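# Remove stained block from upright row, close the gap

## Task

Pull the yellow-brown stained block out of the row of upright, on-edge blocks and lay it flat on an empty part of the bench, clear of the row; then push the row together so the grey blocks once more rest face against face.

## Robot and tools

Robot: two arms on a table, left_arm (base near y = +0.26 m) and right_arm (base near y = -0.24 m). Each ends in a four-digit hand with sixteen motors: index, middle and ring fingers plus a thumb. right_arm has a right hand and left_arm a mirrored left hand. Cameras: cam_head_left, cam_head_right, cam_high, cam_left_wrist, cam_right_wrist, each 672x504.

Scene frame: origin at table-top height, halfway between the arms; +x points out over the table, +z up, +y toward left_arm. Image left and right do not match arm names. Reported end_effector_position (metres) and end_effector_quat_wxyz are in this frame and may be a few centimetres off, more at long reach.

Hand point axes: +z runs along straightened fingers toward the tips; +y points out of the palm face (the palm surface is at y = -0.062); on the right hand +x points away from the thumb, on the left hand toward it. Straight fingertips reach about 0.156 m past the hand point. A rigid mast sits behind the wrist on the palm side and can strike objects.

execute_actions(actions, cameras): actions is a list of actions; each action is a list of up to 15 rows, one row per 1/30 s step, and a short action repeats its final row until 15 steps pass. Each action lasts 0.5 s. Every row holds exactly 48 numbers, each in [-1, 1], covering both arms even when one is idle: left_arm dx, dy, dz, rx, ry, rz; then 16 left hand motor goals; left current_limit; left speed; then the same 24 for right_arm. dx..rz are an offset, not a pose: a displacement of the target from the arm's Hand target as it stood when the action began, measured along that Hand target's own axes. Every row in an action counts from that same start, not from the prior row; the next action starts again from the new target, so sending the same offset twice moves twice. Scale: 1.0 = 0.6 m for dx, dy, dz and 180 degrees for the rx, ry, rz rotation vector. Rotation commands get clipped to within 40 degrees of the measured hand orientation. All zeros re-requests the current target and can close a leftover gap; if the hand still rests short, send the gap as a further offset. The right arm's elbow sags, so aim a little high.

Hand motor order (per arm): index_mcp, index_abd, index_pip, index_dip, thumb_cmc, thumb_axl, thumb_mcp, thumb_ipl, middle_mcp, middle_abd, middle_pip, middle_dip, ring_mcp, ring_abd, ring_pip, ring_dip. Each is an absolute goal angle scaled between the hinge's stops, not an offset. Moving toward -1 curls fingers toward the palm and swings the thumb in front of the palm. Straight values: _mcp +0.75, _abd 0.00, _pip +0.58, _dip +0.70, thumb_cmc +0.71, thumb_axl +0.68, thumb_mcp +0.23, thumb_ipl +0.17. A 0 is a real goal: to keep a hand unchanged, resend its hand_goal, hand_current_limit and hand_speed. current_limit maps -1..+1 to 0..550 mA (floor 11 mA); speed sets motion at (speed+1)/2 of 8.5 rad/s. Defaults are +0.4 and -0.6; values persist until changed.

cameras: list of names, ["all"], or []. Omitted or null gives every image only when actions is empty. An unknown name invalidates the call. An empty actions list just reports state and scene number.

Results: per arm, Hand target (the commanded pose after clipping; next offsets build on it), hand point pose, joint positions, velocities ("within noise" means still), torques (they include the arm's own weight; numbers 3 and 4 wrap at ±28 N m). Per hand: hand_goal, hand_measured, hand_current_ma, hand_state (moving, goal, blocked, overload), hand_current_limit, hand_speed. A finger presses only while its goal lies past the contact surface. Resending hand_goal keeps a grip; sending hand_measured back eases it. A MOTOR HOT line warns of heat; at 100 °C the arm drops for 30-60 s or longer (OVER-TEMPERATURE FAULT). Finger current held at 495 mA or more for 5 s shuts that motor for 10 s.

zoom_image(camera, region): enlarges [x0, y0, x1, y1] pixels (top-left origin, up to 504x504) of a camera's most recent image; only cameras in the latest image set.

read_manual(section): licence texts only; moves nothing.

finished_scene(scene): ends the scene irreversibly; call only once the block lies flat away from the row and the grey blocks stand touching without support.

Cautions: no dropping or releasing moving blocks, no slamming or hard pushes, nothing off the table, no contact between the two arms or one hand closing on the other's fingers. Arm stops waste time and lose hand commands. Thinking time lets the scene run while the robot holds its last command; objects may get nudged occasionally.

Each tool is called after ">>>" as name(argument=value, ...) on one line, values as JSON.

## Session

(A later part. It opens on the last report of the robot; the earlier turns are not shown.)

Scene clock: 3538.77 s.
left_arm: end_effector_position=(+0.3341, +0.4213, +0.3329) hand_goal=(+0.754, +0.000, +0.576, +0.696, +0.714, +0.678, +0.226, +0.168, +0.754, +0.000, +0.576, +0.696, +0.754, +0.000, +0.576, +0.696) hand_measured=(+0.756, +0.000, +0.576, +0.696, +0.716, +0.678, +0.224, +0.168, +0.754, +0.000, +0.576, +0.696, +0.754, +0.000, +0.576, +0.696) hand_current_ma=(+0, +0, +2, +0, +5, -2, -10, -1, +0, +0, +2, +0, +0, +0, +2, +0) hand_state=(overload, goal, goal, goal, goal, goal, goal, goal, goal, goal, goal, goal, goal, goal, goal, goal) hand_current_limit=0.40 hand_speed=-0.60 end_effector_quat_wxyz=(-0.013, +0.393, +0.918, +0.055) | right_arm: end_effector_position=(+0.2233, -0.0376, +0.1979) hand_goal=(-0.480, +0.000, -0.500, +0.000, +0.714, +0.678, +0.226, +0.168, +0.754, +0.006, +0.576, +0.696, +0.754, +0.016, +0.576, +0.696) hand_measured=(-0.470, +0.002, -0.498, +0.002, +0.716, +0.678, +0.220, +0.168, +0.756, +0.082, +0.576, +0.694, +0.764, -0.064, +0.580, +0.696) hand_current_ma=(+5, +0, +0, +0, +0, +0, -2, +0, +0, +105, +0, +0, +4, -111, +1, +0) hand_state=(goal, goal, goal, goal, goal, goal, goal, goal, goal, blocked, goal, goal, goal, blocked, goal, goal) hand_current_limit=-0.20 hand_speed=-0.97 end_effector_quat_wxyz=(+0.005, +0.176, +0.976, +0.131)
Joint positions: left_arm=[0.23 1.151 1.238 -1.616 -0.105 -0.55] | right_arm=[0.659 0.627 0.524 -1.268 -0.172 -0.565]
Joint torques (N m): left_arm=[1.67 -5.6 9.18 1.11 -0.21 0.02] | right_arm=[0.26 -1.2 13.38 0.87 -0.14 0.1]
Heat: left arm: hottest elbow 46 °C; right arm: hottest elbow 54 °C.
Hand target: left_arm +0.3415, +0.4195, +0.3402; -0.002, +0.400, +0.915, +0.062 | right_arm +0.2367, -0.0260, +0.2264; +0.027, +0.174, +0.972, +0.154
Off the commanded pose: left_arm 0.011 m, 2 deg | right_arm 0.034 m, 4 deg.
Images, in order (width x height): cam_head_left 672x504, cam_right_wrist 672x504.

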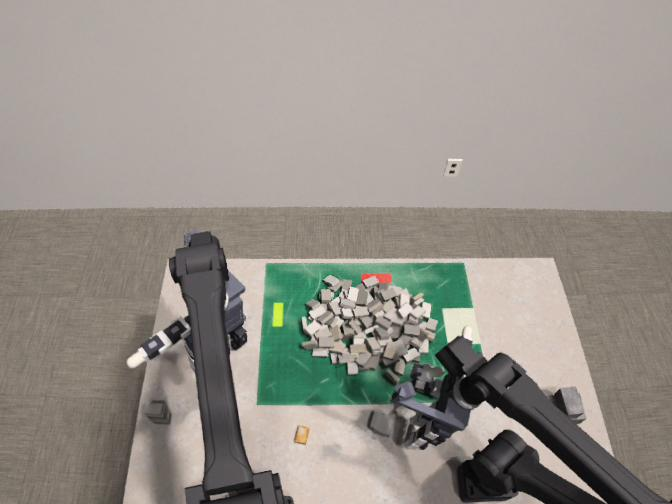

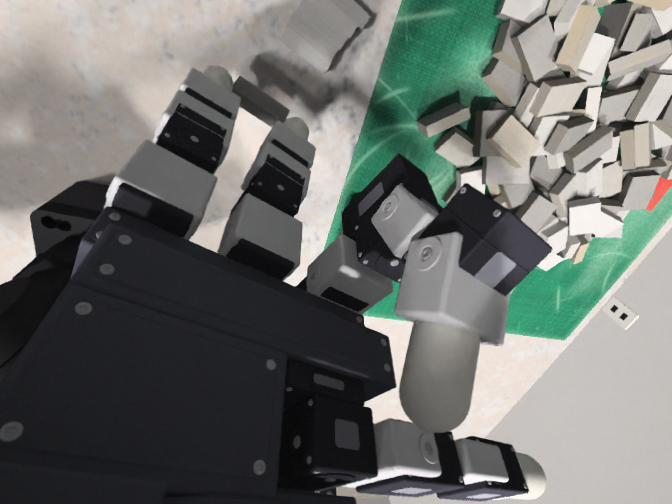

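>>> execute_actions(actions=[[[0,0,0,0,0,0,0.754,0,0.576,0.696,0.714,0.678,0.226,0.168,0.754,0,0.576,0.696,0.754,0,0.576,0.696,0.4,-0.6,0,-0.0129,0.0396,0,0,0,-0.48,0,-0.5,0,0.714,0.678,0.226,0.168,0.754,0.005,0.576,0.696,0.754,0.015,0.576,0.696,-0.2,-0.97]],[[0,0,0,0,0,0,0.754,0,0.576,0.696,0.714,0.678,0.226,0.168,0.754,0,0.576,0.696,0.754,0,0.576,0.696,0.4,-0.6,0,-0.0052,0.0159,0,0,0,-0.48,0,-0.5,0,0.714,0.678,0.226,0.168,0.754,0.005,0.576,0.696,0.754,0.015,0.576,0.696,-0.2,-0.97]]], cameras=["cam_right_wrist", "cam_head_left"])

>>> zoom_image(camera="cam_right_wrist", region=[190, 0, 390, 150])

>>> zoom_image(camera="cam_head_left", region=[350, 395, 450, 470])

Scene clock: 3552.03 s.
left_arm: end_effector_position=(+0.3341, +0.4213, +0.3329) hand_goal=(+0.754, +0.000, +0.576, +0.696, +0.714, +0.678, +0.226, +0.168, +0.754, +0.000, +0.576, +0.696, +0.754, +0.000, +0.576, +0.696) hand_measured=(+0.756, +0.000, +0.576, +0.696, +0.716, +0.678, +0.224, +0.168, +0.754, +0.000, +0.576, +0.696, +0.754, +0.000, +0.576, +0.696) hand_current_ma=(+0, +0, +2, +0, +5, -2, -10, -1, +0, +0, +2, +0, +0, +0, +2, +0) hand_state=(overload, goal, goal, goal, goal, goal, goal, goal, goal, goal, goal, goal, goal, goal, goal, goal) hand_current_limit=0.40 hand_speed=-0.60 end_effector_quat_wxyz=(-0.013, +0.393, +0.918, +0.055) | right_arm: end_effector_position=(+0.2346, -0.0294, +0.1906) hand_goal=(-0.480, +0.000, -0.500, +0.000, +0.714, +0.678, +0.226, +0.168, +0.754, +0.006, +0.576, +0.696, +0.754, +0.016, +0.576, +0.696) hand_measured=(-0.470, +0.002, -0.498, +0.002, +0.716, +0.678, +0.220, +0.168, +0.756, +0.082, +0.576, +0.694, +0.764, -0.064, +0.580, +0.696) hand_current_ma=(+5, +0, +0, +0, +0, +0, -2, +0, +0, +104, +0, +0, +5, -111, +1, +0) hand_state=(goal, goal, goal, goal, goal, goal, goal, goal, goal, blocked, goal, goal, goal, blocked, goal, goal) hand_current_limit=-0.20 hand_speed=-0.97 end_effector_quat_wxyz=(+0.025, +0.173, +0.973, +0.150)
Joint positions: left_arm=[0.23 1.151 1.238 -1.616 -0.105 -0.55] | right_arm=[0.661 0.643 0.49 -1.163 -0.171 -0.563]
Joint torques (N m): left_arm=[1.61 -5.6 9.21 1.1 -0.2 0.02] | right_arm=[0.15 -0.73 9.33 1.01 -0.14 0.09]
Heat: left arm: hottest elbow 46 °C; right arm: hottest elbow 55 °C.
Hand target: left_arm +0.3415, +0.4195, +0.3402; -0.002, +0.400, +0.915, +0.062 | right_arm +0.2367, -0.0260, +0.1914; +0.027, +0.174, +0.972, +0.154
Off the commanded pose: left_arm 0.011 m, 2 deg | right_arm 0.004 m, 1 deg.
Images, in order (width x height): cam_head_left 672x504, cam_right_wrist 672x504.

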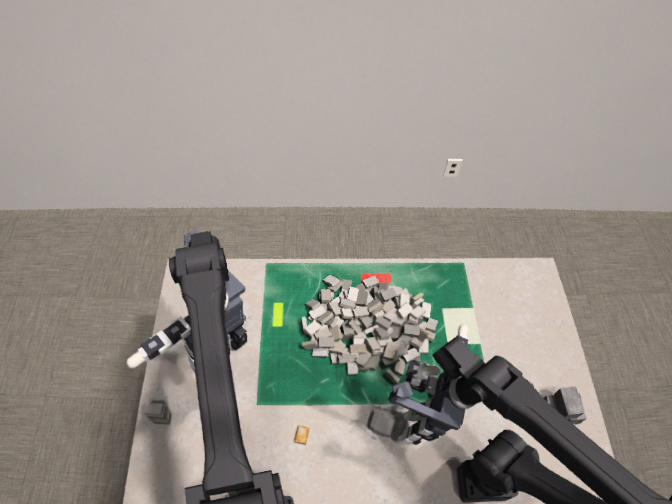

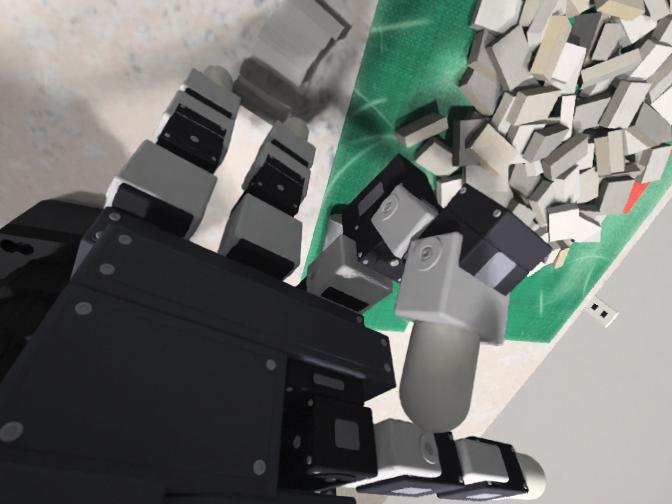

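Scaled by 2.520 from the camera's 672x504 image, which has a finer 960x720 frame.

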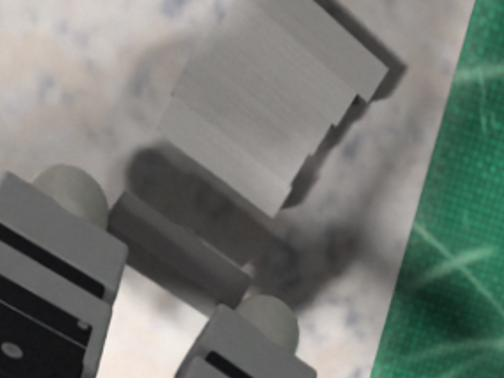

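Scaled by 5.040 from the camera's 672x504 image, which has a finer 960x720 frame.

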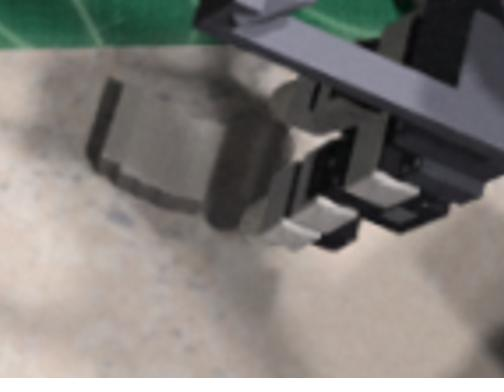

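>>> execute_actions(actions=[[[0,0,0,0,0,0,0.754,0,0.576,0.696,0.714,0.678,0.226,0.168,0.754,0,0.576,0.696,0.754,0,0.576,0.696,0.4,-0.6,0,-0.0003,0.0278,0,0,0,-0.48,0,-0.5,0,0.714,0.678,0.226,0.168,0.754,0.005,0.576,0.696,0.754,0.015,0.576,0.696,-0.2,-0.97]],[[0,0,0,0,0,0,0.754,0,0.576,0.696,0.714,0.678,0.226,0.168,0.754,0,0.576,0.696,0.754,0,0.576,0.696,0.4,-0.6,0,-0.0084,0.0254,0,0,0,-0.48,0,-0.5,0,0.714,0.678,0.226,0.168,0.754,0.005,0.576,0.696,0.754,0.015,0.576,0.696,-0.2,-0.97]]], cameras=["cam_right_wrist", "cam_head_left"])

>>> zoom_image(camera="cam_right_wrist", region=[190, 0, 390, 150])

>>> zoom_image(camera="cam_head_left", region=[350, 395, 450, 470])

Scene clock: 3581.10 s.
left_arm: end_effector_position=(+0.3341, +0.4213, +0.3329) hand_goal=(+0.754, +0.000, +0.576, +0.696, +0.714, +0.678, +0.226, +0.168, +0.754, +0.000, +0.576, +0.696, +0.754, +0.000, +0.576, +0.696) hand_measured=(+0.756, +0.000, +0.576, +0.696, +0.716, +0.678, +0.224, +0.168, +0.754, +0.000, +0.576, +0.696, +0.754, +0.000, +0.576, +0.696) hand_current_ma=(+0, +0, +2, +0, +5, -2, -10, -1, +0, +0, +2, +0, +0, +0, +2, +0) hand_state=(overload, goal, goal, goal, goal, goal, goal, goal, goal, goal, goal, goal, goal, goal, goal, goal) hand_current_limit=0.40 hand_speed=-0.60 end_effector_quat_wxyz=(-0.013, +0.393, +0.918, +0.055) | right_arm: end_effector_position=(+0.2375, -0.0233, +0.1634) hand_goal=(-0.480, +0.000, -0.500, +0.000, +0.714, +0.678, +0.226, +0.168, +0.754, +0.006, +0.576, +0.696, +0.754, +0.016, +0.576, +0.696) hand_measured=(-0.470, +0.002, -0.498, +0.002, +0.716, +0.678, +0.220, +0.168, +0.754, +0.082, +0.576, +0.694, +0.760, -0.064, +0.578, +0.696) hand_current_ma=(+5, +0, +0, +0, +0, +0, -2, +0, +0, +101, +0, +0, +2, -111, +1, +0) hand_state=(goal, goal, goal, goal, goal, goal, goal, goal, goal, blocked, goal, goal, goal, blocked, goal, goal) hand_current_limit=-0.20 hand_speed=-0.97 end_effector_quat_wxyz=(+0.028, +0.172, +0.973, +0.154)
Joint positions: left_arm=[0.23 1.151 1.238 -1.616 -0.105 -0.55] | right_arm=[0.679 0.684 0.426 -1.044 -0.167 -0.547]
Joint torques (N m): left_arm=[1.55 -5.54 9.2 1.11 -0.21 0.03] | right_arm=[-0.03 -0.73 8.64 1.13 -0.13 0.1]
Heat: left arm: hottest elbow 46 °C; right arm: hottest elbow 51 °C.
Hand target: left_arm +0.3415, +0.4195, +0.3402; -0.002, +0.400, +0.915, +0.062 | right_arm +0.2383, -0.0215, +0.1593; +0.027, +0.174, +0.972, +0.154
Off the commanded pose: left_arm 0.011 m, 2 deg | right_arm 0.005 m, 0 deg.
Images, in order (width x height): cam_head_left 672x504, cam_right_wrist 672x504.

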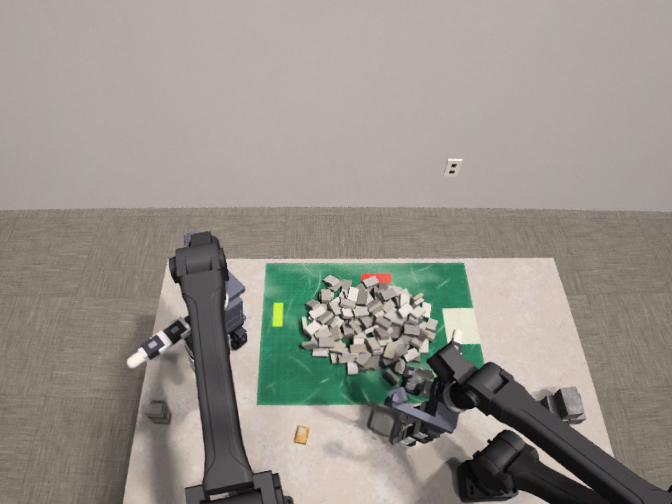

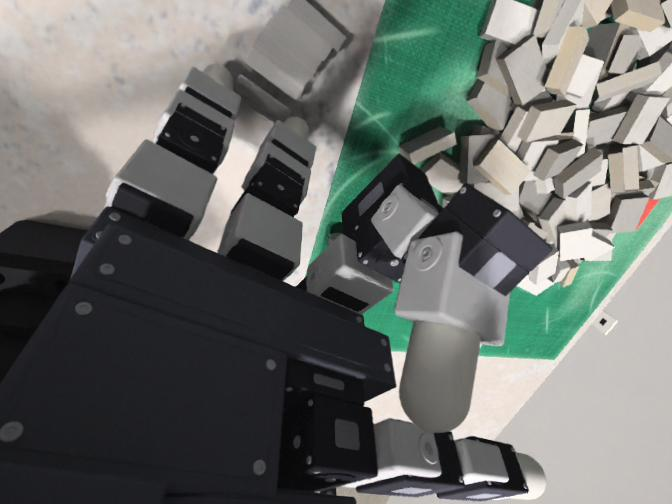

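Scaled by 2.520 from the camera's 672x504 image, which has a finer 960x720 frame.

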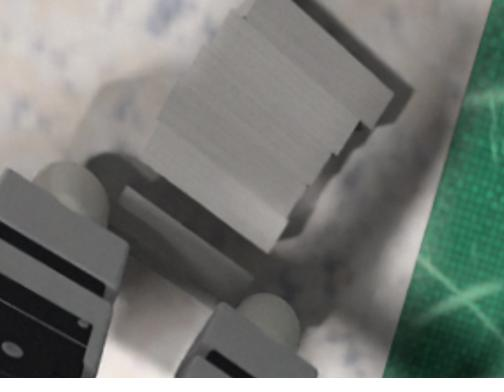

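Scaled by 5.040 from the camera's 672x504 image, which has a finer 960x720 frame.

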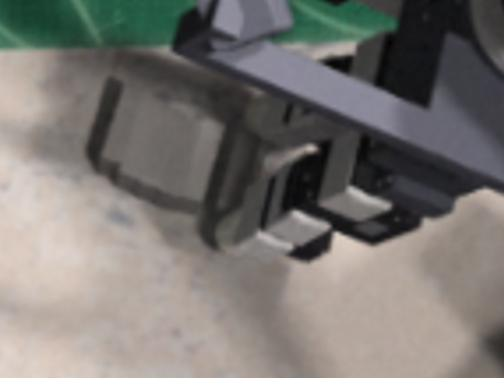

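>>> execute_actions(actions=[[[0,0,0,0,0,0,0.754,0,0.576,0.696,0.714,0.678,0.226,0.168,0.754,0,0.576,0.696,0.754,0,0.576,0.696,0.4,-0.6,0.0003,0.0155,0.0087,0,0,0,-0.48,0,-0.5,0,0.714,0.678,0.226,0.168,0.754,0.005,0.576,0.696,0.754,0.015,0.576,0.696,-0.2,-0.97]]], cameras=["cam_right_wrist", "cam_head_left"])

>>> zoom_image(camera="cam_right_wrist", region=[190, 0, 390, 150])

>>> zoom_image(camera="cam_head_left", region=[350, 395, 450, 470])

Scene clock: 3596.40 s.
left_arm: end_effector_position=(+0.3341, +0.4213, +0.3329) hand_goal=(+0.754, +0.000, +0.576, +0.696, +0.714, +0.678, +0.226, +0.168, +0.754, +0.000, +0.576, +0.696, +0.754, +0.000, +0.576, +0.696) hand_measured=(+0.756, +0.000, +0.576, +0.696, +0.716, +0.678, +0.224, +0.168, +0.754, +0.000, +0.576, +0.696, +0.754, +0.000, +0.576, +0.696) hand_current_ma=(+0, +0, +2, +0, +5, -2, -10, -1, +0, +0, +2, +0, +0, +0, +2, +0) hand_state=(overload, goal, goal, goal, goal, goal, goal, goal, goal, goal, goal, goal, goal, goal, goal, goal) hand_current_limit=0.40 hand_speed=-0.60 end_effector_quat_wxyz=(-0.013, +0.393, +0.918, +0.055) | right_arm: end_effector_position=(+0.2392, -0.0145, +0.1591) hand_goal=(-0.480, +0.000, -0.500, +0.000, +0.714, +0.678, +0.226, +0.168, +0.754, +0.006, +0.576, +0.696, +0.754, +0.016, +0.576, +0.696) hand_measured=(-0.470, +0.002, -0.498, +0.002, +0.716, +0.678, +0.220, +0.168, +0.752, +0.078, +0.574, +0.694, +0.760, -0.066, +0.578, +0.696) hand_current_ma=(+5, +0, +0, +0, +0, +0, -2, +0, +0, +95, +0, +0, +2, -115, +0, +0) hand_state=(goal, goal, goal, goal, goal, goal, goal, goal, goal, blocked, goal, goal, goal, blocked, goal, goal) hand_current_limit=-0.20 hand_speed=-0.97 end_effector_quat_wxyz=(+0.027, +0.171, +0.973, +0.154)
Joint positions: left_arm=[0.23 1.151 1.238 -1.616 -0.105 -0.55] | right_arm=[0.712 0.719 0.426 -1.006 -0.16 -0.516]
Joint torques (N m): left_arm=[1.49 -5.48 9.2 1.1 -0.21 0.02] | right_arm=[-0.03 -0.56 9.14 1.1 -0.03 0.1]
Heat: left arm: hottest elbow 46 °C; right arm: hottest elbow 50 °C.
Hand target: left_arm +0.3415, +0.4195, +0.3402; -0.002, +0.400, +0.915, +0.062 | right_arm +0.2417, -0.0116, +0.1572; +0.027, +0.174, +0.972, +0.154
Off the commanded pose: left_arm 0.011 m, 2 deg | right_arm 0.004 m, 0 deg.
Images, in order (width x height): cam_head_left 672x504, cam_right_wrist 672x504.

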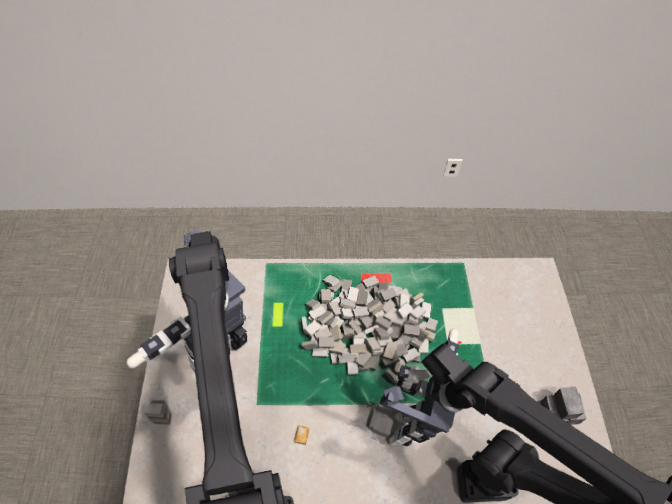

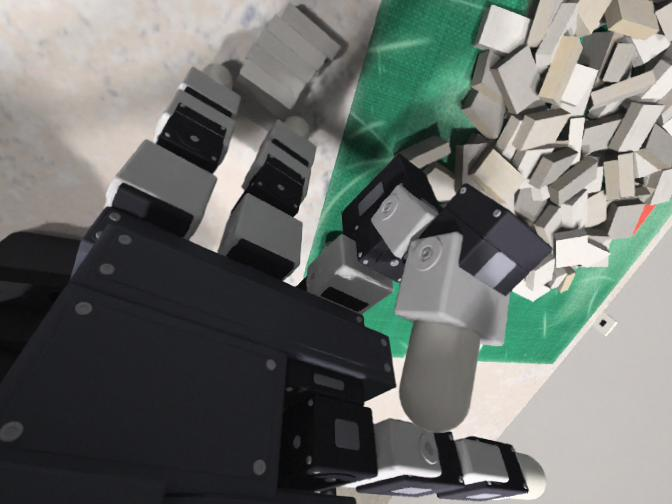

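Scaled by 2.520 from the camera's 672x504 image, which has a finer 960x720 frame.

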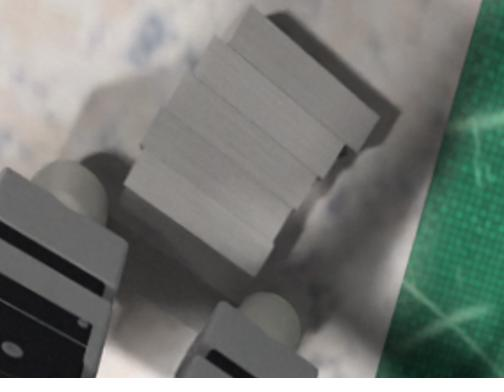

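Scaled by 5.040 from the camera's 672x504 image, which has a finer 960x720 frame.

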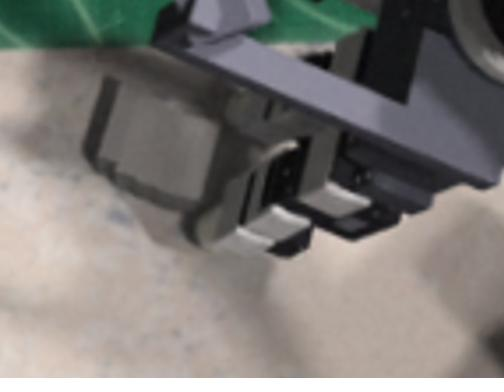

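>>> zoom_image(camera="cam_right_wrist", region=[225, 55, 325, 130])

>>> zoom_image(camera="cam_right_wrist", region=[235, 0, 355, 90])

Scaled by 5.040 from the camera's 672x504 image, which has a finer 960x720 frame.

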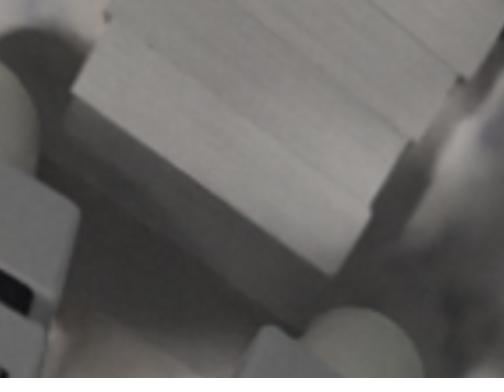

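Scaled by 4.200 from the camera's 672x504 image, which has a finer 960x720 frame.

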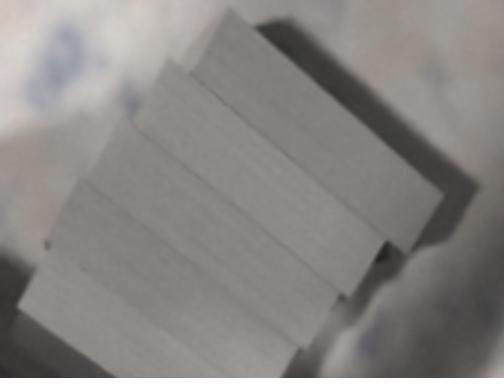

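>>> execute_actions(actions=[[[0,0,0,0,0,0,0.754,0,0.576,0.696,0.714,0.678,0.226,0.168,0.754,0,0.576,0.696,0.754,0,0.576,0.696,0.4,-0.6,0,-0.001,0.003,0,0,0,-0.48,0,-0.5,0,0.714,0.678,0.226,0.168,0.754,0.005,0.576,0.696,0.754,0.015,0.576,0.696,-0.2,-0.97]],[[0,0,0,0,0,0,0.754,0,0.576,0.696,0.714,0.678,0.226,0.168,0.754,0,0.576,0.696,0.754,0,0.576,0.696,0.4,-0.6,0,0,0,0,0,0,-0.48,0,-0.5,0,0.714,0.678,0.226,0.168,0.754,0.04,0.576,0.696,0.754,-0.025,0.576,0.696,-0.2,-0.98]],[[0,0,0,0,0,0,0.754,0,0.576,0.696,0.714,0.678,0.226,0.168,0.754,0,0.576,0.696,0.754,0,0.576,0.696,0.4,-0.6,0,0,0,0,0,0,-0.48,0,-0.5,0,0.714,0.678,0.226,0.168,0.754,0.06,0.576,0.696,0.754,-0.045,0.576,0.696,-0.2,-0.98]]], cameras=["cam_right_wrist", "cam_head_left"])

>>> zoom_image(camera="cam_right_wrist", region=[225, 20, 345, 130])

>>> zoom_image(camera="cam_head_left", region=[350, 395, 450, 470])

Scene clock: 3631.17 s.
left_arm: end_effector_position=(+0.3341, +0.4213, +0.3329) hand_goal=(+0.754, +0.000, +0.576, +0.696, +0.714, +0.678, +0.226, +0.168, +0.754, +0.000, +0.576, +0.696, +0.754, +0.000, +0.576, +0.696) hand_measured=(+0.756, +0.000, +0.576, +0.696, +0.716, +0.678, +0.224, +0.168, +0.754, +0.000, +0.576, +0.696, +0.754, +0.000, +0.576, +0.696) hand_current_ma=(+0, +0, +2, +0, +5, -2, -10, -1, +0, +0, +2, +0, +0, +0, +2, +0) hand_state=(overload, goal, goal, goal, goal, goal, goal, goal, goal, goal, goal, goal, goal, goal, goal, goal) hand_current_limit=0.40 hand_speed=-0.60 end_effector_quat_wxyz=(-0.013, +0.393, +0.918, +0.055) | right_arm: end_effector_position=(+0.2403, -0.0137, +0.1589) hand_goal=(-0.480, +0.000, -0.500, +0.000, +0.714, +0.678, +0.226, +0.168, +0.754, +0.060, +0.576, +0.696, +0.754, -0.044, +0.576, +0.696) hand_measured=(-0.470, +0.002, -0.498, +0.002, +0.716, +0.678, +0.220, +0.168, +0.754, +0.080, +0.574, +0.694, +0.760, -0.078, +0.578, +0.696) hand_current_ma=(+5, +0, +0, +0, +0, +0, -2, +0, +0, +11, +0, +0, +2, -25, +0, +0) hand_state=(goal, goal, goal, goal, goal, goal, goal, goal, goal, blocked, goal, goal, goal, blocked, goal, goal) hand_current_limit=-0.20 hand_speed=-0.98 end_effector_quat_wxyz=(+0.027, +0.172, +0.972, +0.155)
Joint positions: left_arm=[0.23 1.151 1.238 -1.616 -0.105 -0.55] | right_arm=[0.712 0.723 0.426 -0.999 -0.16 -0.515]
Joint torques (N m): left_arm=[1.49 -5.54 9.2 1.07 -0.22 0.02] | right_arm=[-0.03 -0.79 8.77 1.07 -0.03 0.09]
Heat: left arm: hottest elbow 46 °C; right arm: hottest elbow 48 °C.
Hand target: left_arm +0.3415, +0.4195, +0.3402; -0.002, +0.400, +0.915, +0.062 | right_arm +0.2417, -0.0117, +0.1553; +0.027, +0.174, +0.972, +0.154
Off the commanded pose: left_arm 0.011 m, 2 deg | right_arm 0.004 m, 0 deg.
Images, in order (width x height): cam_head_left 672x504, cam_right_wrist 672x504.

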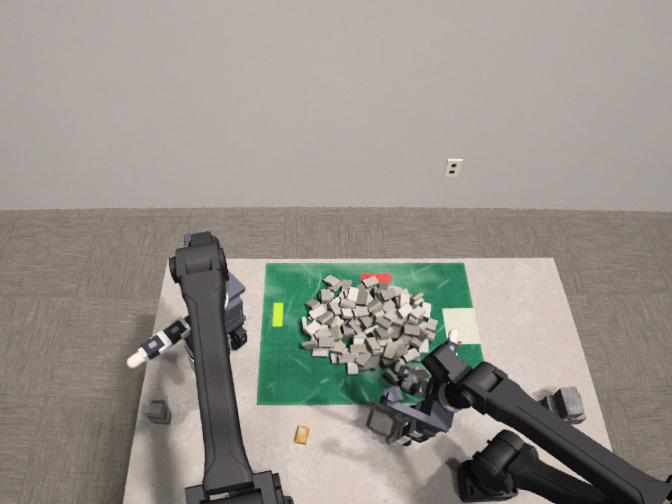

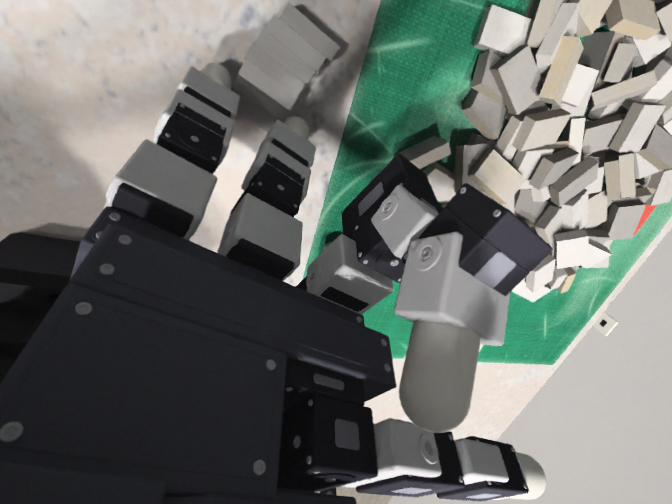

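Scaled by 4.200 from the camera's 672x504 image, which has a finer 960x720 frame.

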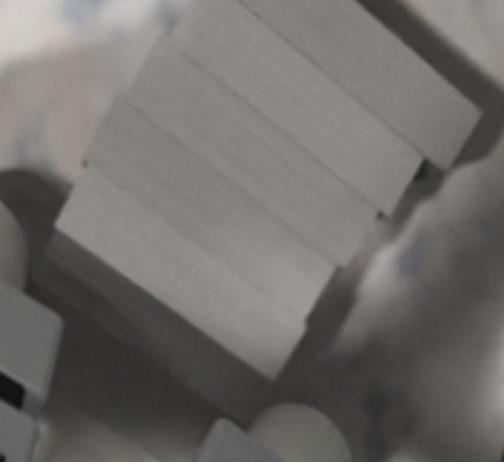

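Scaled by 5.040 from the camera's 672x504 image, which has a finer 960x720 frame.

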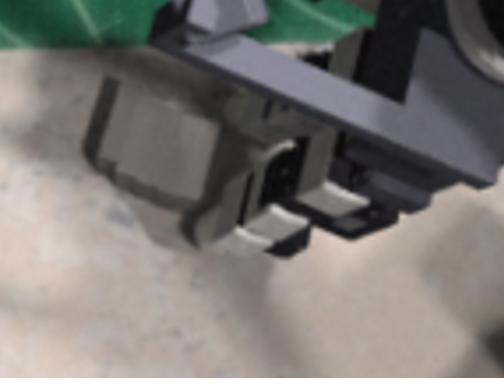

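>>> execute_actions(actions=[[[0,0,0,0,0,0,0.754,0,0.576,0.696,0.714,0.678,0.226,0.168,0.754,0,0.576,0.696,0.754,0,0.576,0.696,0.4,-0.6,0,0,0,0,0,0,-0.48,0,-0.5,0,0.714,0.678,0.226,0.168,0.754,0.06,0.576,0.696,0.754,-0.045,0.576,0.696,-0.2,-0.98]]], cameras=["all"])

>>> zoom_image(camera="cam_high", region=[435, 235, 485, 285])

>>> zoom_image(camera="cam_left_wrist", region=[570, 110, 672, 210])

>>> zoom_image(camera="cam_head_right", region=[350, 390, 450, 465])

>>> zoom_image(camera="cam_right_wrist", region=[225, 70, 305, 130])

Scene clock: 3653.23 s.
left_arm: end_effector_position=(+0.3341, +0.4213, +0.3329) hand_goal=(+0.754, +0.000, +0.576, +0.696, +0.714, +0.678, +0.226, +0.168, +0.754, +0.000, +0.576, +0.696, +0.754, +0.000, +0.576, +0.696) hand_measured=(+0.756, +0.000, +0.576, +0.696, +0.716, +0.678, +0.224, +0.168, +0.754, +0.000, +0.576, +0.696, +0.754, +0.000, +0.576, +0.696) hand_current_ma=(+0, +0, +2, +0, +5, -2, -10, -1, +0, +0, +2, +0, +0, +0, +2, +0) hand_state=(overload, goal, goal, goal, goal, goal, goal, goal, goal, goal, goal, goal, goal, goal, goal, goal) hand_current_limit=0.40 hand_speed=-0.60 end_effector_quat_wxyz=(-0.013, +0.393, +0.918, +0.055) | right_arm: end_effector_position=(+0.2403, -0.0137, +0.1589) hand_goal=(-0.480, +0.000, -0.500, +0.000, +0.714, +0.678, +0.226, +0.168, +0.754, +0.060, +0.576, +0.696, +0.754, -0.044, +0.576, +0.696) hand_measured=(-0.470, +0.002, -0.498, +0.002, +0.716, +0.678, +0.220, +0.168, +0.754, +0.080, +0.574, +0.694, +0.760, -0.078, +0.578, +0.696) hand_current_ma=(+5, +0, +0, +0, +0, +0, -2, +0, +0, +11, +0, +0, +2, -25, +0, +0) hand_state=(goal, goal, goal, goal, goal, goal, goal, goal, goal, blocked, goal, goal, goal, blocked, goal, goal) hand_current_limit=-0.20 hand_speed=-0.98 end_effector_quat_wxyz=(+0.027, +0.172, +0.972, +0.155)
Joint positions: left_arm=[0.23 1.151 1.238 -1.616 -0.105 -0.55] | right_arm=[0.712 0.723 0.426 -0.999 -0.16 -0.515]
Joint torques (N m): left_arm=[1.67 -5.6 9.2 1.11 -0.2 0.02] | right_arm=[-0.03 -0.85 8.79 1.09 -0.02 0.1]
Heat: left arm: hottest elbow 46 °C; right arm: hottest elbow 48 °C.
Hand target: left_arm +0.3415, +0.4195, +0.3402; -0.002, +0.400, +0.915, +0.062 | right_arm +0.2417, -0.0117, +0.1553; +0.027, +0.174, +0.972, +0.154
Off the commanded pose: left_arm 0.011 m, 2 deg | right_arm 0.004 m, 0 deg.

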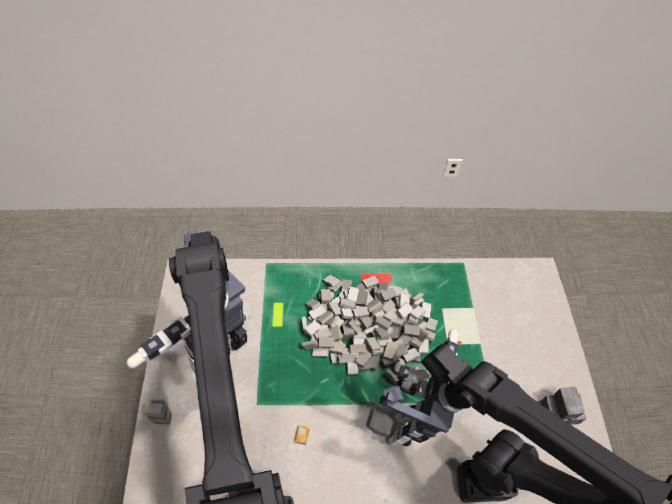

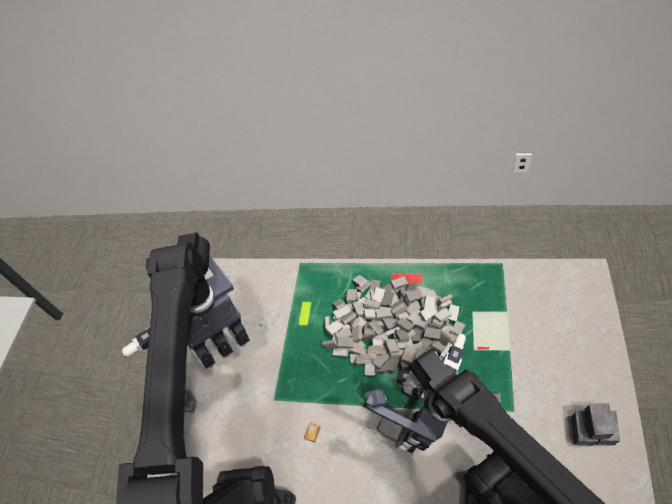

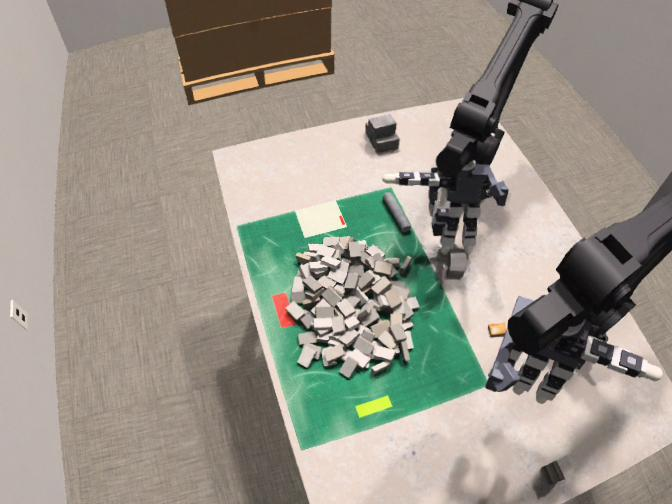

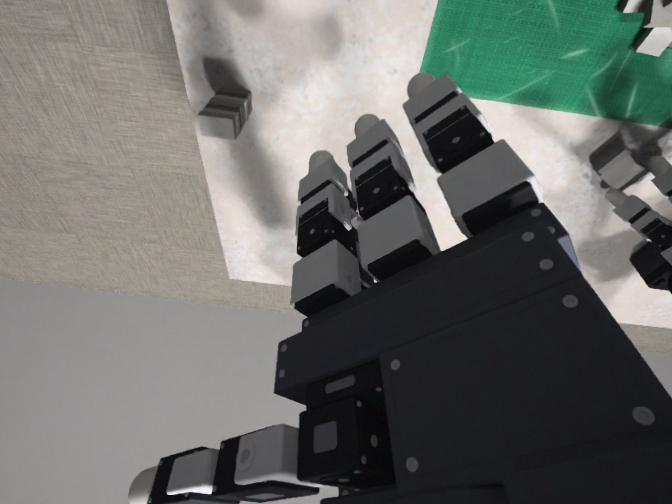

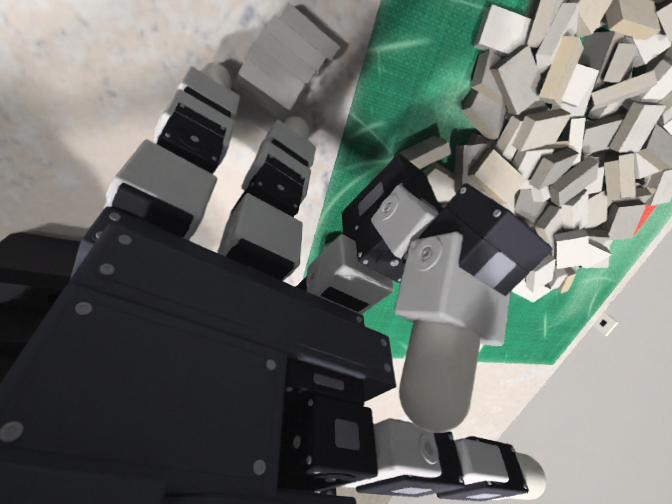

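Scaled by 10.080 from the camera's 672x504 image, which has a finer 960x720 frame.

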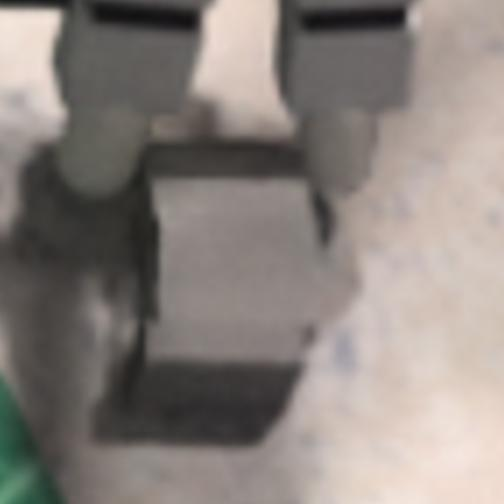

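Scaled by 4.941 from the camera's 672x504 image, which has a finer 960x720 frame.

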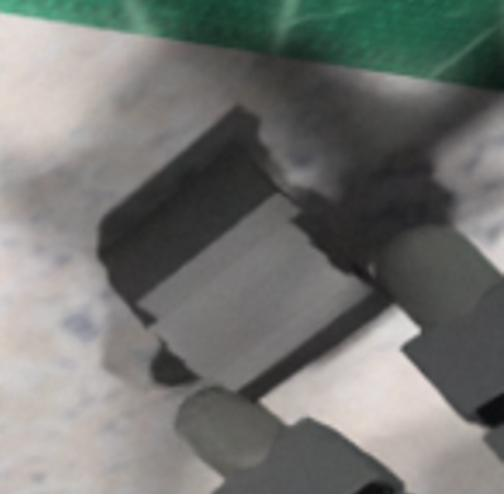

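Scaled by 5.040 from the camera's 672x504 image, which has a finer 960x720 frame.

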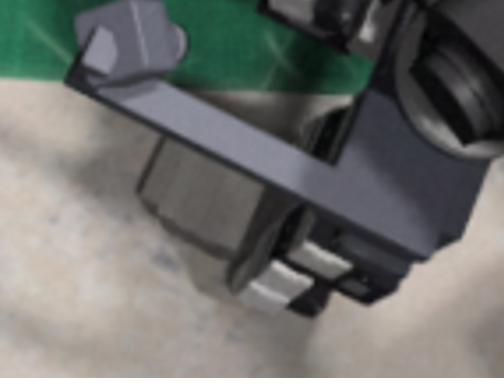

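Scaled by 6.300 from the camera's 672x504 image, which has a finer 960x720 frame.

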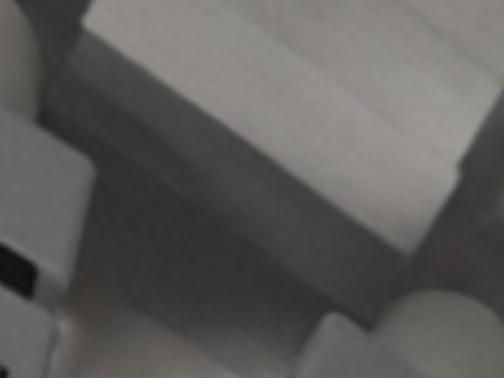

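>>> execute_actions(actions=[[[0,0,0,0,0,0,0.754,0,0.576,0.696,0.714,0.678,0.226,0.168,0.754,0,0.576,0.696,0.754,0,0.576,0.696,0.4,-0.6,0,0.005,0.0016,0,0,0,-0.48,0,-0.5,0,0.714,0.678,0.226,0.168,0.754,0.06,0.576,0.696,0.754,-0.045,0.576,0.696,-0.2,-0.98]],[[0,0,0,0,0,0,0.754,0,0.576,0.696,0.714,0.678,0.226,0.168,0.754,0,0.576,0.696,0.754,0,0.576,0.696,0.4,-0.6,0,0,0,0,0,0,-0.48,0,-0.5,0,0.714,0.678,0.226,0.168,0.754,0.09,0.576,0.696,0.754,-0.085,0.576,0.696,-0.2,-0.985]],[[0,0,0,0,0,0,0.754,0,0.576,0.696,0.714,0.678,0.226,0.168,0.754,0,0.576,0.696,0.754,0,0.576,0.696,0.4,-0.6,0,0,0,0,0,0,-0.48,0,-0.5,0,0.714,0.678,0.226,0.168,0.754,0.12,0.576,0.696,0.754,-0.12,0.576,0.696,-0.2,-0.98]]], cameras=["cam_right_wrist", "cam_high", "cam_head_left"])

>>> zoom_image(camera="cam_high", region=[435, 235, 485, 285])

>>> zoom_image(camera="cam_right_wrist", region=[225, 40, 345, 130])

>>> zoom_image(camera="cam_head_left", region=[350, 395, 450, 470])

Scene clock: 3682.47 s.
left_arm: end_effector_position=(+0.3341, +0.4213, +0.3329) hand_goal=(+0.754, +0.000, +0.576, +0.696, +0.714, +0.678, +0.226, +0.168, +0.754, +0.000, +0.576, +0.696, +0.754, +0.000, +0.576, +0.696) hand_measured=(+0.756, +0.000, +0.576, +0.696, +0.716, +0.678, +0.224, +0.168, +0.754, +0.000, +0.576, +0.696, +0.754, +0.000, +0.576, +0.696) hand_current_ma=(+0, +0, +2, +0, +5, -2, -10, -1, +0, +0, +2, +0, +0, +0, +2, +0) hand_state=(overload, goal, goal, goal, goal, goal, goal, goal, goal, goal, goal, goal, goal, goal, goal, goal) hand_current_limit=0.40 hand_speed=-0.60 end_effector_quat_wxyz=(-0.013, +0.393, +0.918, +0.055) | right_arm: end_effector_position=(+0.2411, -0.0119, +0.1559) hand_goal=(-0.480, +0.000, -0.500, +0.000, +0.714, +0.678, +0.226, +0.168, +0.754, +0.120, +0.576, +0.696, +0.754, -0.120, +0.576, +0.696) hand_measured=(-0.470, +0.002, -0.498, +0.002, +0.716, +0.678, +0.220, +0.168, +0.754, +0.116, +0.574, +0.694, +0.760, -0.114, +0.578, +0.696) hand_current_ma=(+5, +0, +0, +0, +0, +0, -2, +0, +0, -1, +0, +0, +2, +1, +0, +0) hand_state=(goal, goal, goal, goal, goal, goal, goal, goal, goal, goal, goal, goal, goal, goal, goal, goal) hand_current_limit=-0.20 hand_speed=-0.98 end_effector_quat_wxyz=(+0.026, +0.173, +0.973, +0.153)
Joint positions: left_arm=[0.23 1.151 1.238 -1.616 -0.105 -0.55] | right_arm=[0.719 0.739 0.426 -0.988 -0.157 -0.505]
Joint torques (N m): left_arm=[1.61 -5.54 9.18 1.09 -0.22 0.02] | right_arm=[0.15 -1.32 9.09 1.02 -0.05 0.09]
Heat: left arm: hottest elbow 46 °C; right arm: hottest elbow 48 °C.
Hand target: left_arm +0.3415, +0.4195, +0.3402; -0.002, +0.400, +0.915, +0.062 | right_arm +0.2428, -0.0087, +0.1554; +0.027, +0.174, +0.972, +0.154
Off the commanded pose: left_arm 0.011 m, 2 deg | right_arm 0.004 m, 0 deg.
Images, in order (width x height): cam_head_left 672x504, cam_high 672x504, cam_right_wrist 672x504.

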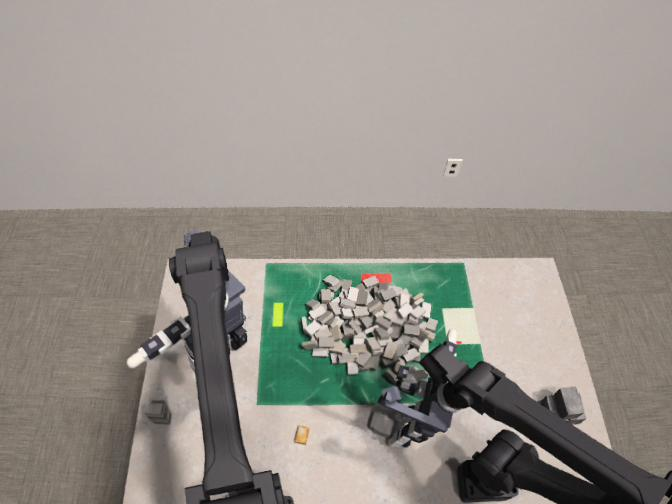

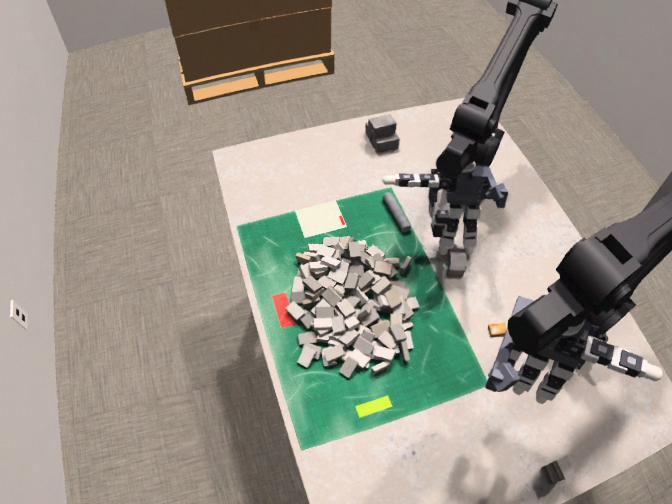

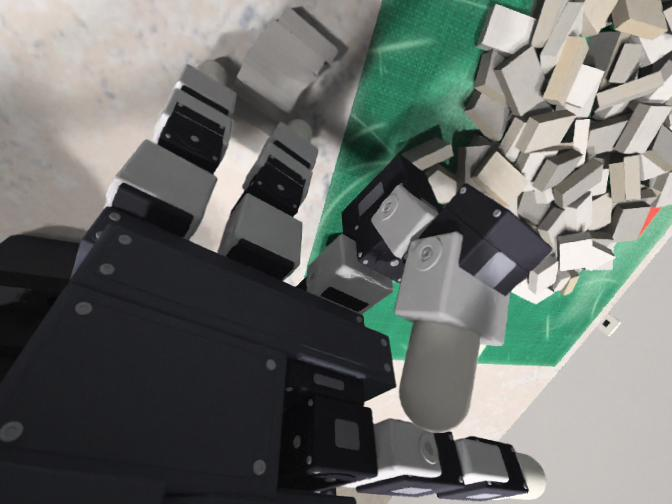

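Scaled by 10.080 from the camera's 672x504 image, which has a finer 960x720 frame.

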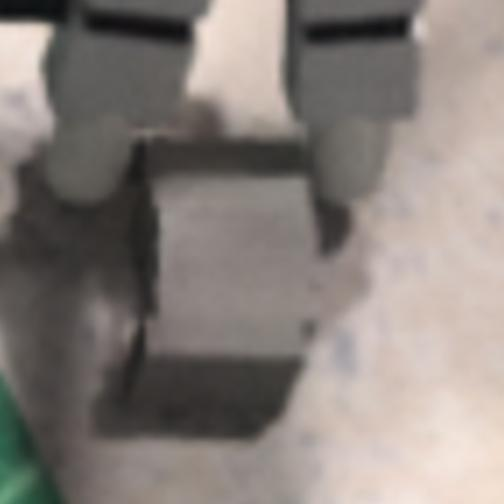

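Scaled by 4.200 from the camera's 672x504 image, which has a finer 960x720 frame.

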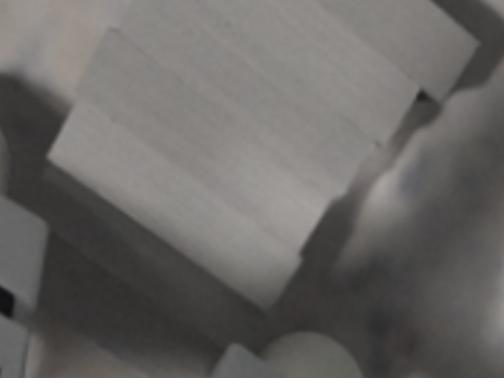

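Scaled by 5.040 from the camera's 672x504 image, which has a finer 960x720 frame.

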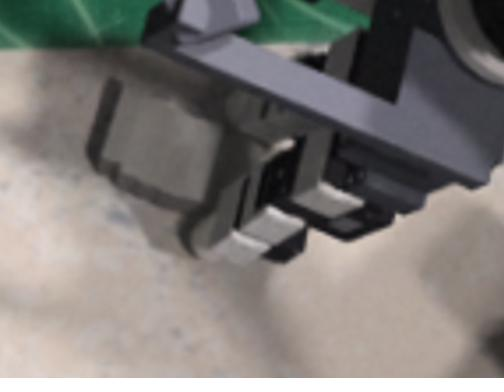

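>>> execute_actions(actions=[[[0,0,0,0,0,0,0.754,0,0.576,0.696,0.714,0.678,0.226,0.168,0.754,0,0.576,0.696,0.754,0,0.576,0.696,0.4,-0.6,0,0,0,0,0,0,-0.48,0,-0.5,0,0.714,0.678,0.226,0.168,0.754,0.28,0.576,0.696,0.754,-0.28,0.576,0.696,-0.2,-0.95]],[[0,0,0,0,0,0,0.754,0,0.576,0.696,0.714,0.678,0.226,0.168,0.754,0,0.576,0.696,0.754,0,0.576,0.696,0.4,-0.6,0,0,0,0,0,0,-0.48,0,-0.5,0,0.714,0.678,0.226,0.168,0.754,0.28,0.576,0.696,0.754,-0.28,0.576,0.696,-0.2,-0.95]],[[0,0,0,0,0,0,0.754,0,0.576,0.696,0.714,0.678,0.226,0.168,0.754,0,0.576,0.696,0.754,0,0.576,0.696,0.4,-0.6,-0.005,0.0077,-0.0238,0,0,0,-0.48,0,-0.5,0,0.714,0.678,0.226,0.168,0.754,0.28,0.576,0.696,0.754,-0.28,0.576,0.696,-0.2,-0.95]],[[0,0,0,0,0,0,0.754,0,0.576,0.696,0.714,0.678,0.226,0.168,0.754,0,0.576,0.696,0.754,0,0.576,0.696,0.4,-0.6,0,0.0077,-0.0238,0,0,0,-0.48,0,-0.5,0,0.714,0.678,0.226,0.168,0.754,0.28,0.576,0.696,0.754,-0.28,0.576,0.696,-0.2,-0.95]]], cameras=["cam_right_wrist"])

>>> zoom_image(camera="cam_right_wrist", region=[225, 40, 345, 130])

Scene clock: 3702.47 s.
left_arm: end_effector_position=(+0.3341, +0.4213, +0.3329) hand_goal=(+0.754, +0.000, +0.576, +0.696, +0.714, +0.678, +0.226, +0.168, +0.754, +0.000, +0.576, +0.696, +0.754, +0.000, +0.576, +0.696) hand_measured=(+0.756, +0.000, +0.576, +0.696, +0.716, +0.678, +0.224, +0.168, +0.754, +0.000, +0.576, +0.696, +0.754, +0.000, +0.576, +0.696) hand_current_ma=(+0, +0, +2, +0, +5, -2, -10, -1, +0, +0, +2, +0, +0, +0, +2, +0) hand_state=(overload, goal, goal, goal, goal, goal, goal, goal, goal, goal, goal, goal, goal, goal, goal, goal) hand_current_limit=0.40 hand_speed=-0.60 end_effector_quat_wxyz=(-0.013, +0.393, +0.918, +0.055) | right_arm: end_effector_position=(+0.2359, -0.0162, +0.1615) hand_goal=(-0.480, +0.000, -0.500, +0.000, +0.714, +0.678, +0.226, +0.168, +0.754, +0.280, +0.576, +0.696, +0.754, -0.280, +0.576, +0.696) hand_measured=(-0.470, +0.002, -0.498, +0.002, +0.716, +0.678, +0.220, +0.168, +0.754, +0.276, +0.574, +0.694, +0.758, -0.274, +0.578, +0.696) hand_current_ma=(+5, +0, +0, +0, +0, +0, -2, +0, +0, -1, +0, +0, +1, +2, +0, +0) hand_state=(goal, goal, goal, goal, goal, goal, goal, goal, goal, goal, goal, goal, goal, goal, goal, goal) hand_current_limit=-0.20 hand_speed=-0.95 end_effector_quat_wxyz=(+0.014, +0.175, +0.975, +0.138)
Joint positions: left_arm=[0.23 1.151 1.238 -1.616 -0.105 -0.55] | right_arm=[0.719 0.73 0.453 -1.062 -0.157 -0.505]
Joint torques (N m): left_arm=[1.55 -5.71 9.17 1.1 -0.22 0.02] | right_arm=[-0.85 -3.08 12.48 -0.08 -0.19 -0.06]
Heat: left arm: hottest elbow 46 °C; right arm: hottest elbow 48 °C.
Hand target: left_arm +0.3415, +0.4195, +0.3402; -0.002, +0.400, +0.915, +0.062 | right_arm +0.2457, -0.0097, +0.1855; +0.027, +0.174, +0.972, +0.154
Off the commanded pose: left_arm 0.011 m, 2 deg | right_arm 0.027 m, 2 deg.
Images, in order (width x height): cam_right_wrist 672x504.

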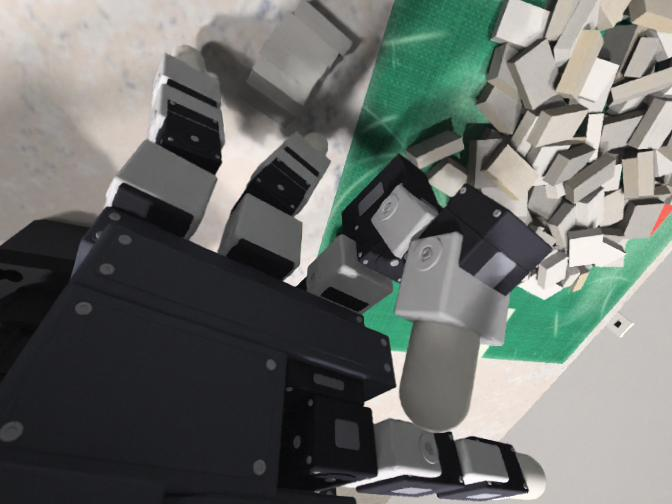

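Scaled by 4.200 from the camera's 672x504 image, which has a finer 960x720 frame.

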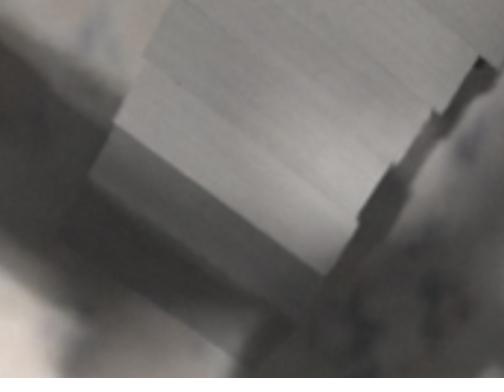

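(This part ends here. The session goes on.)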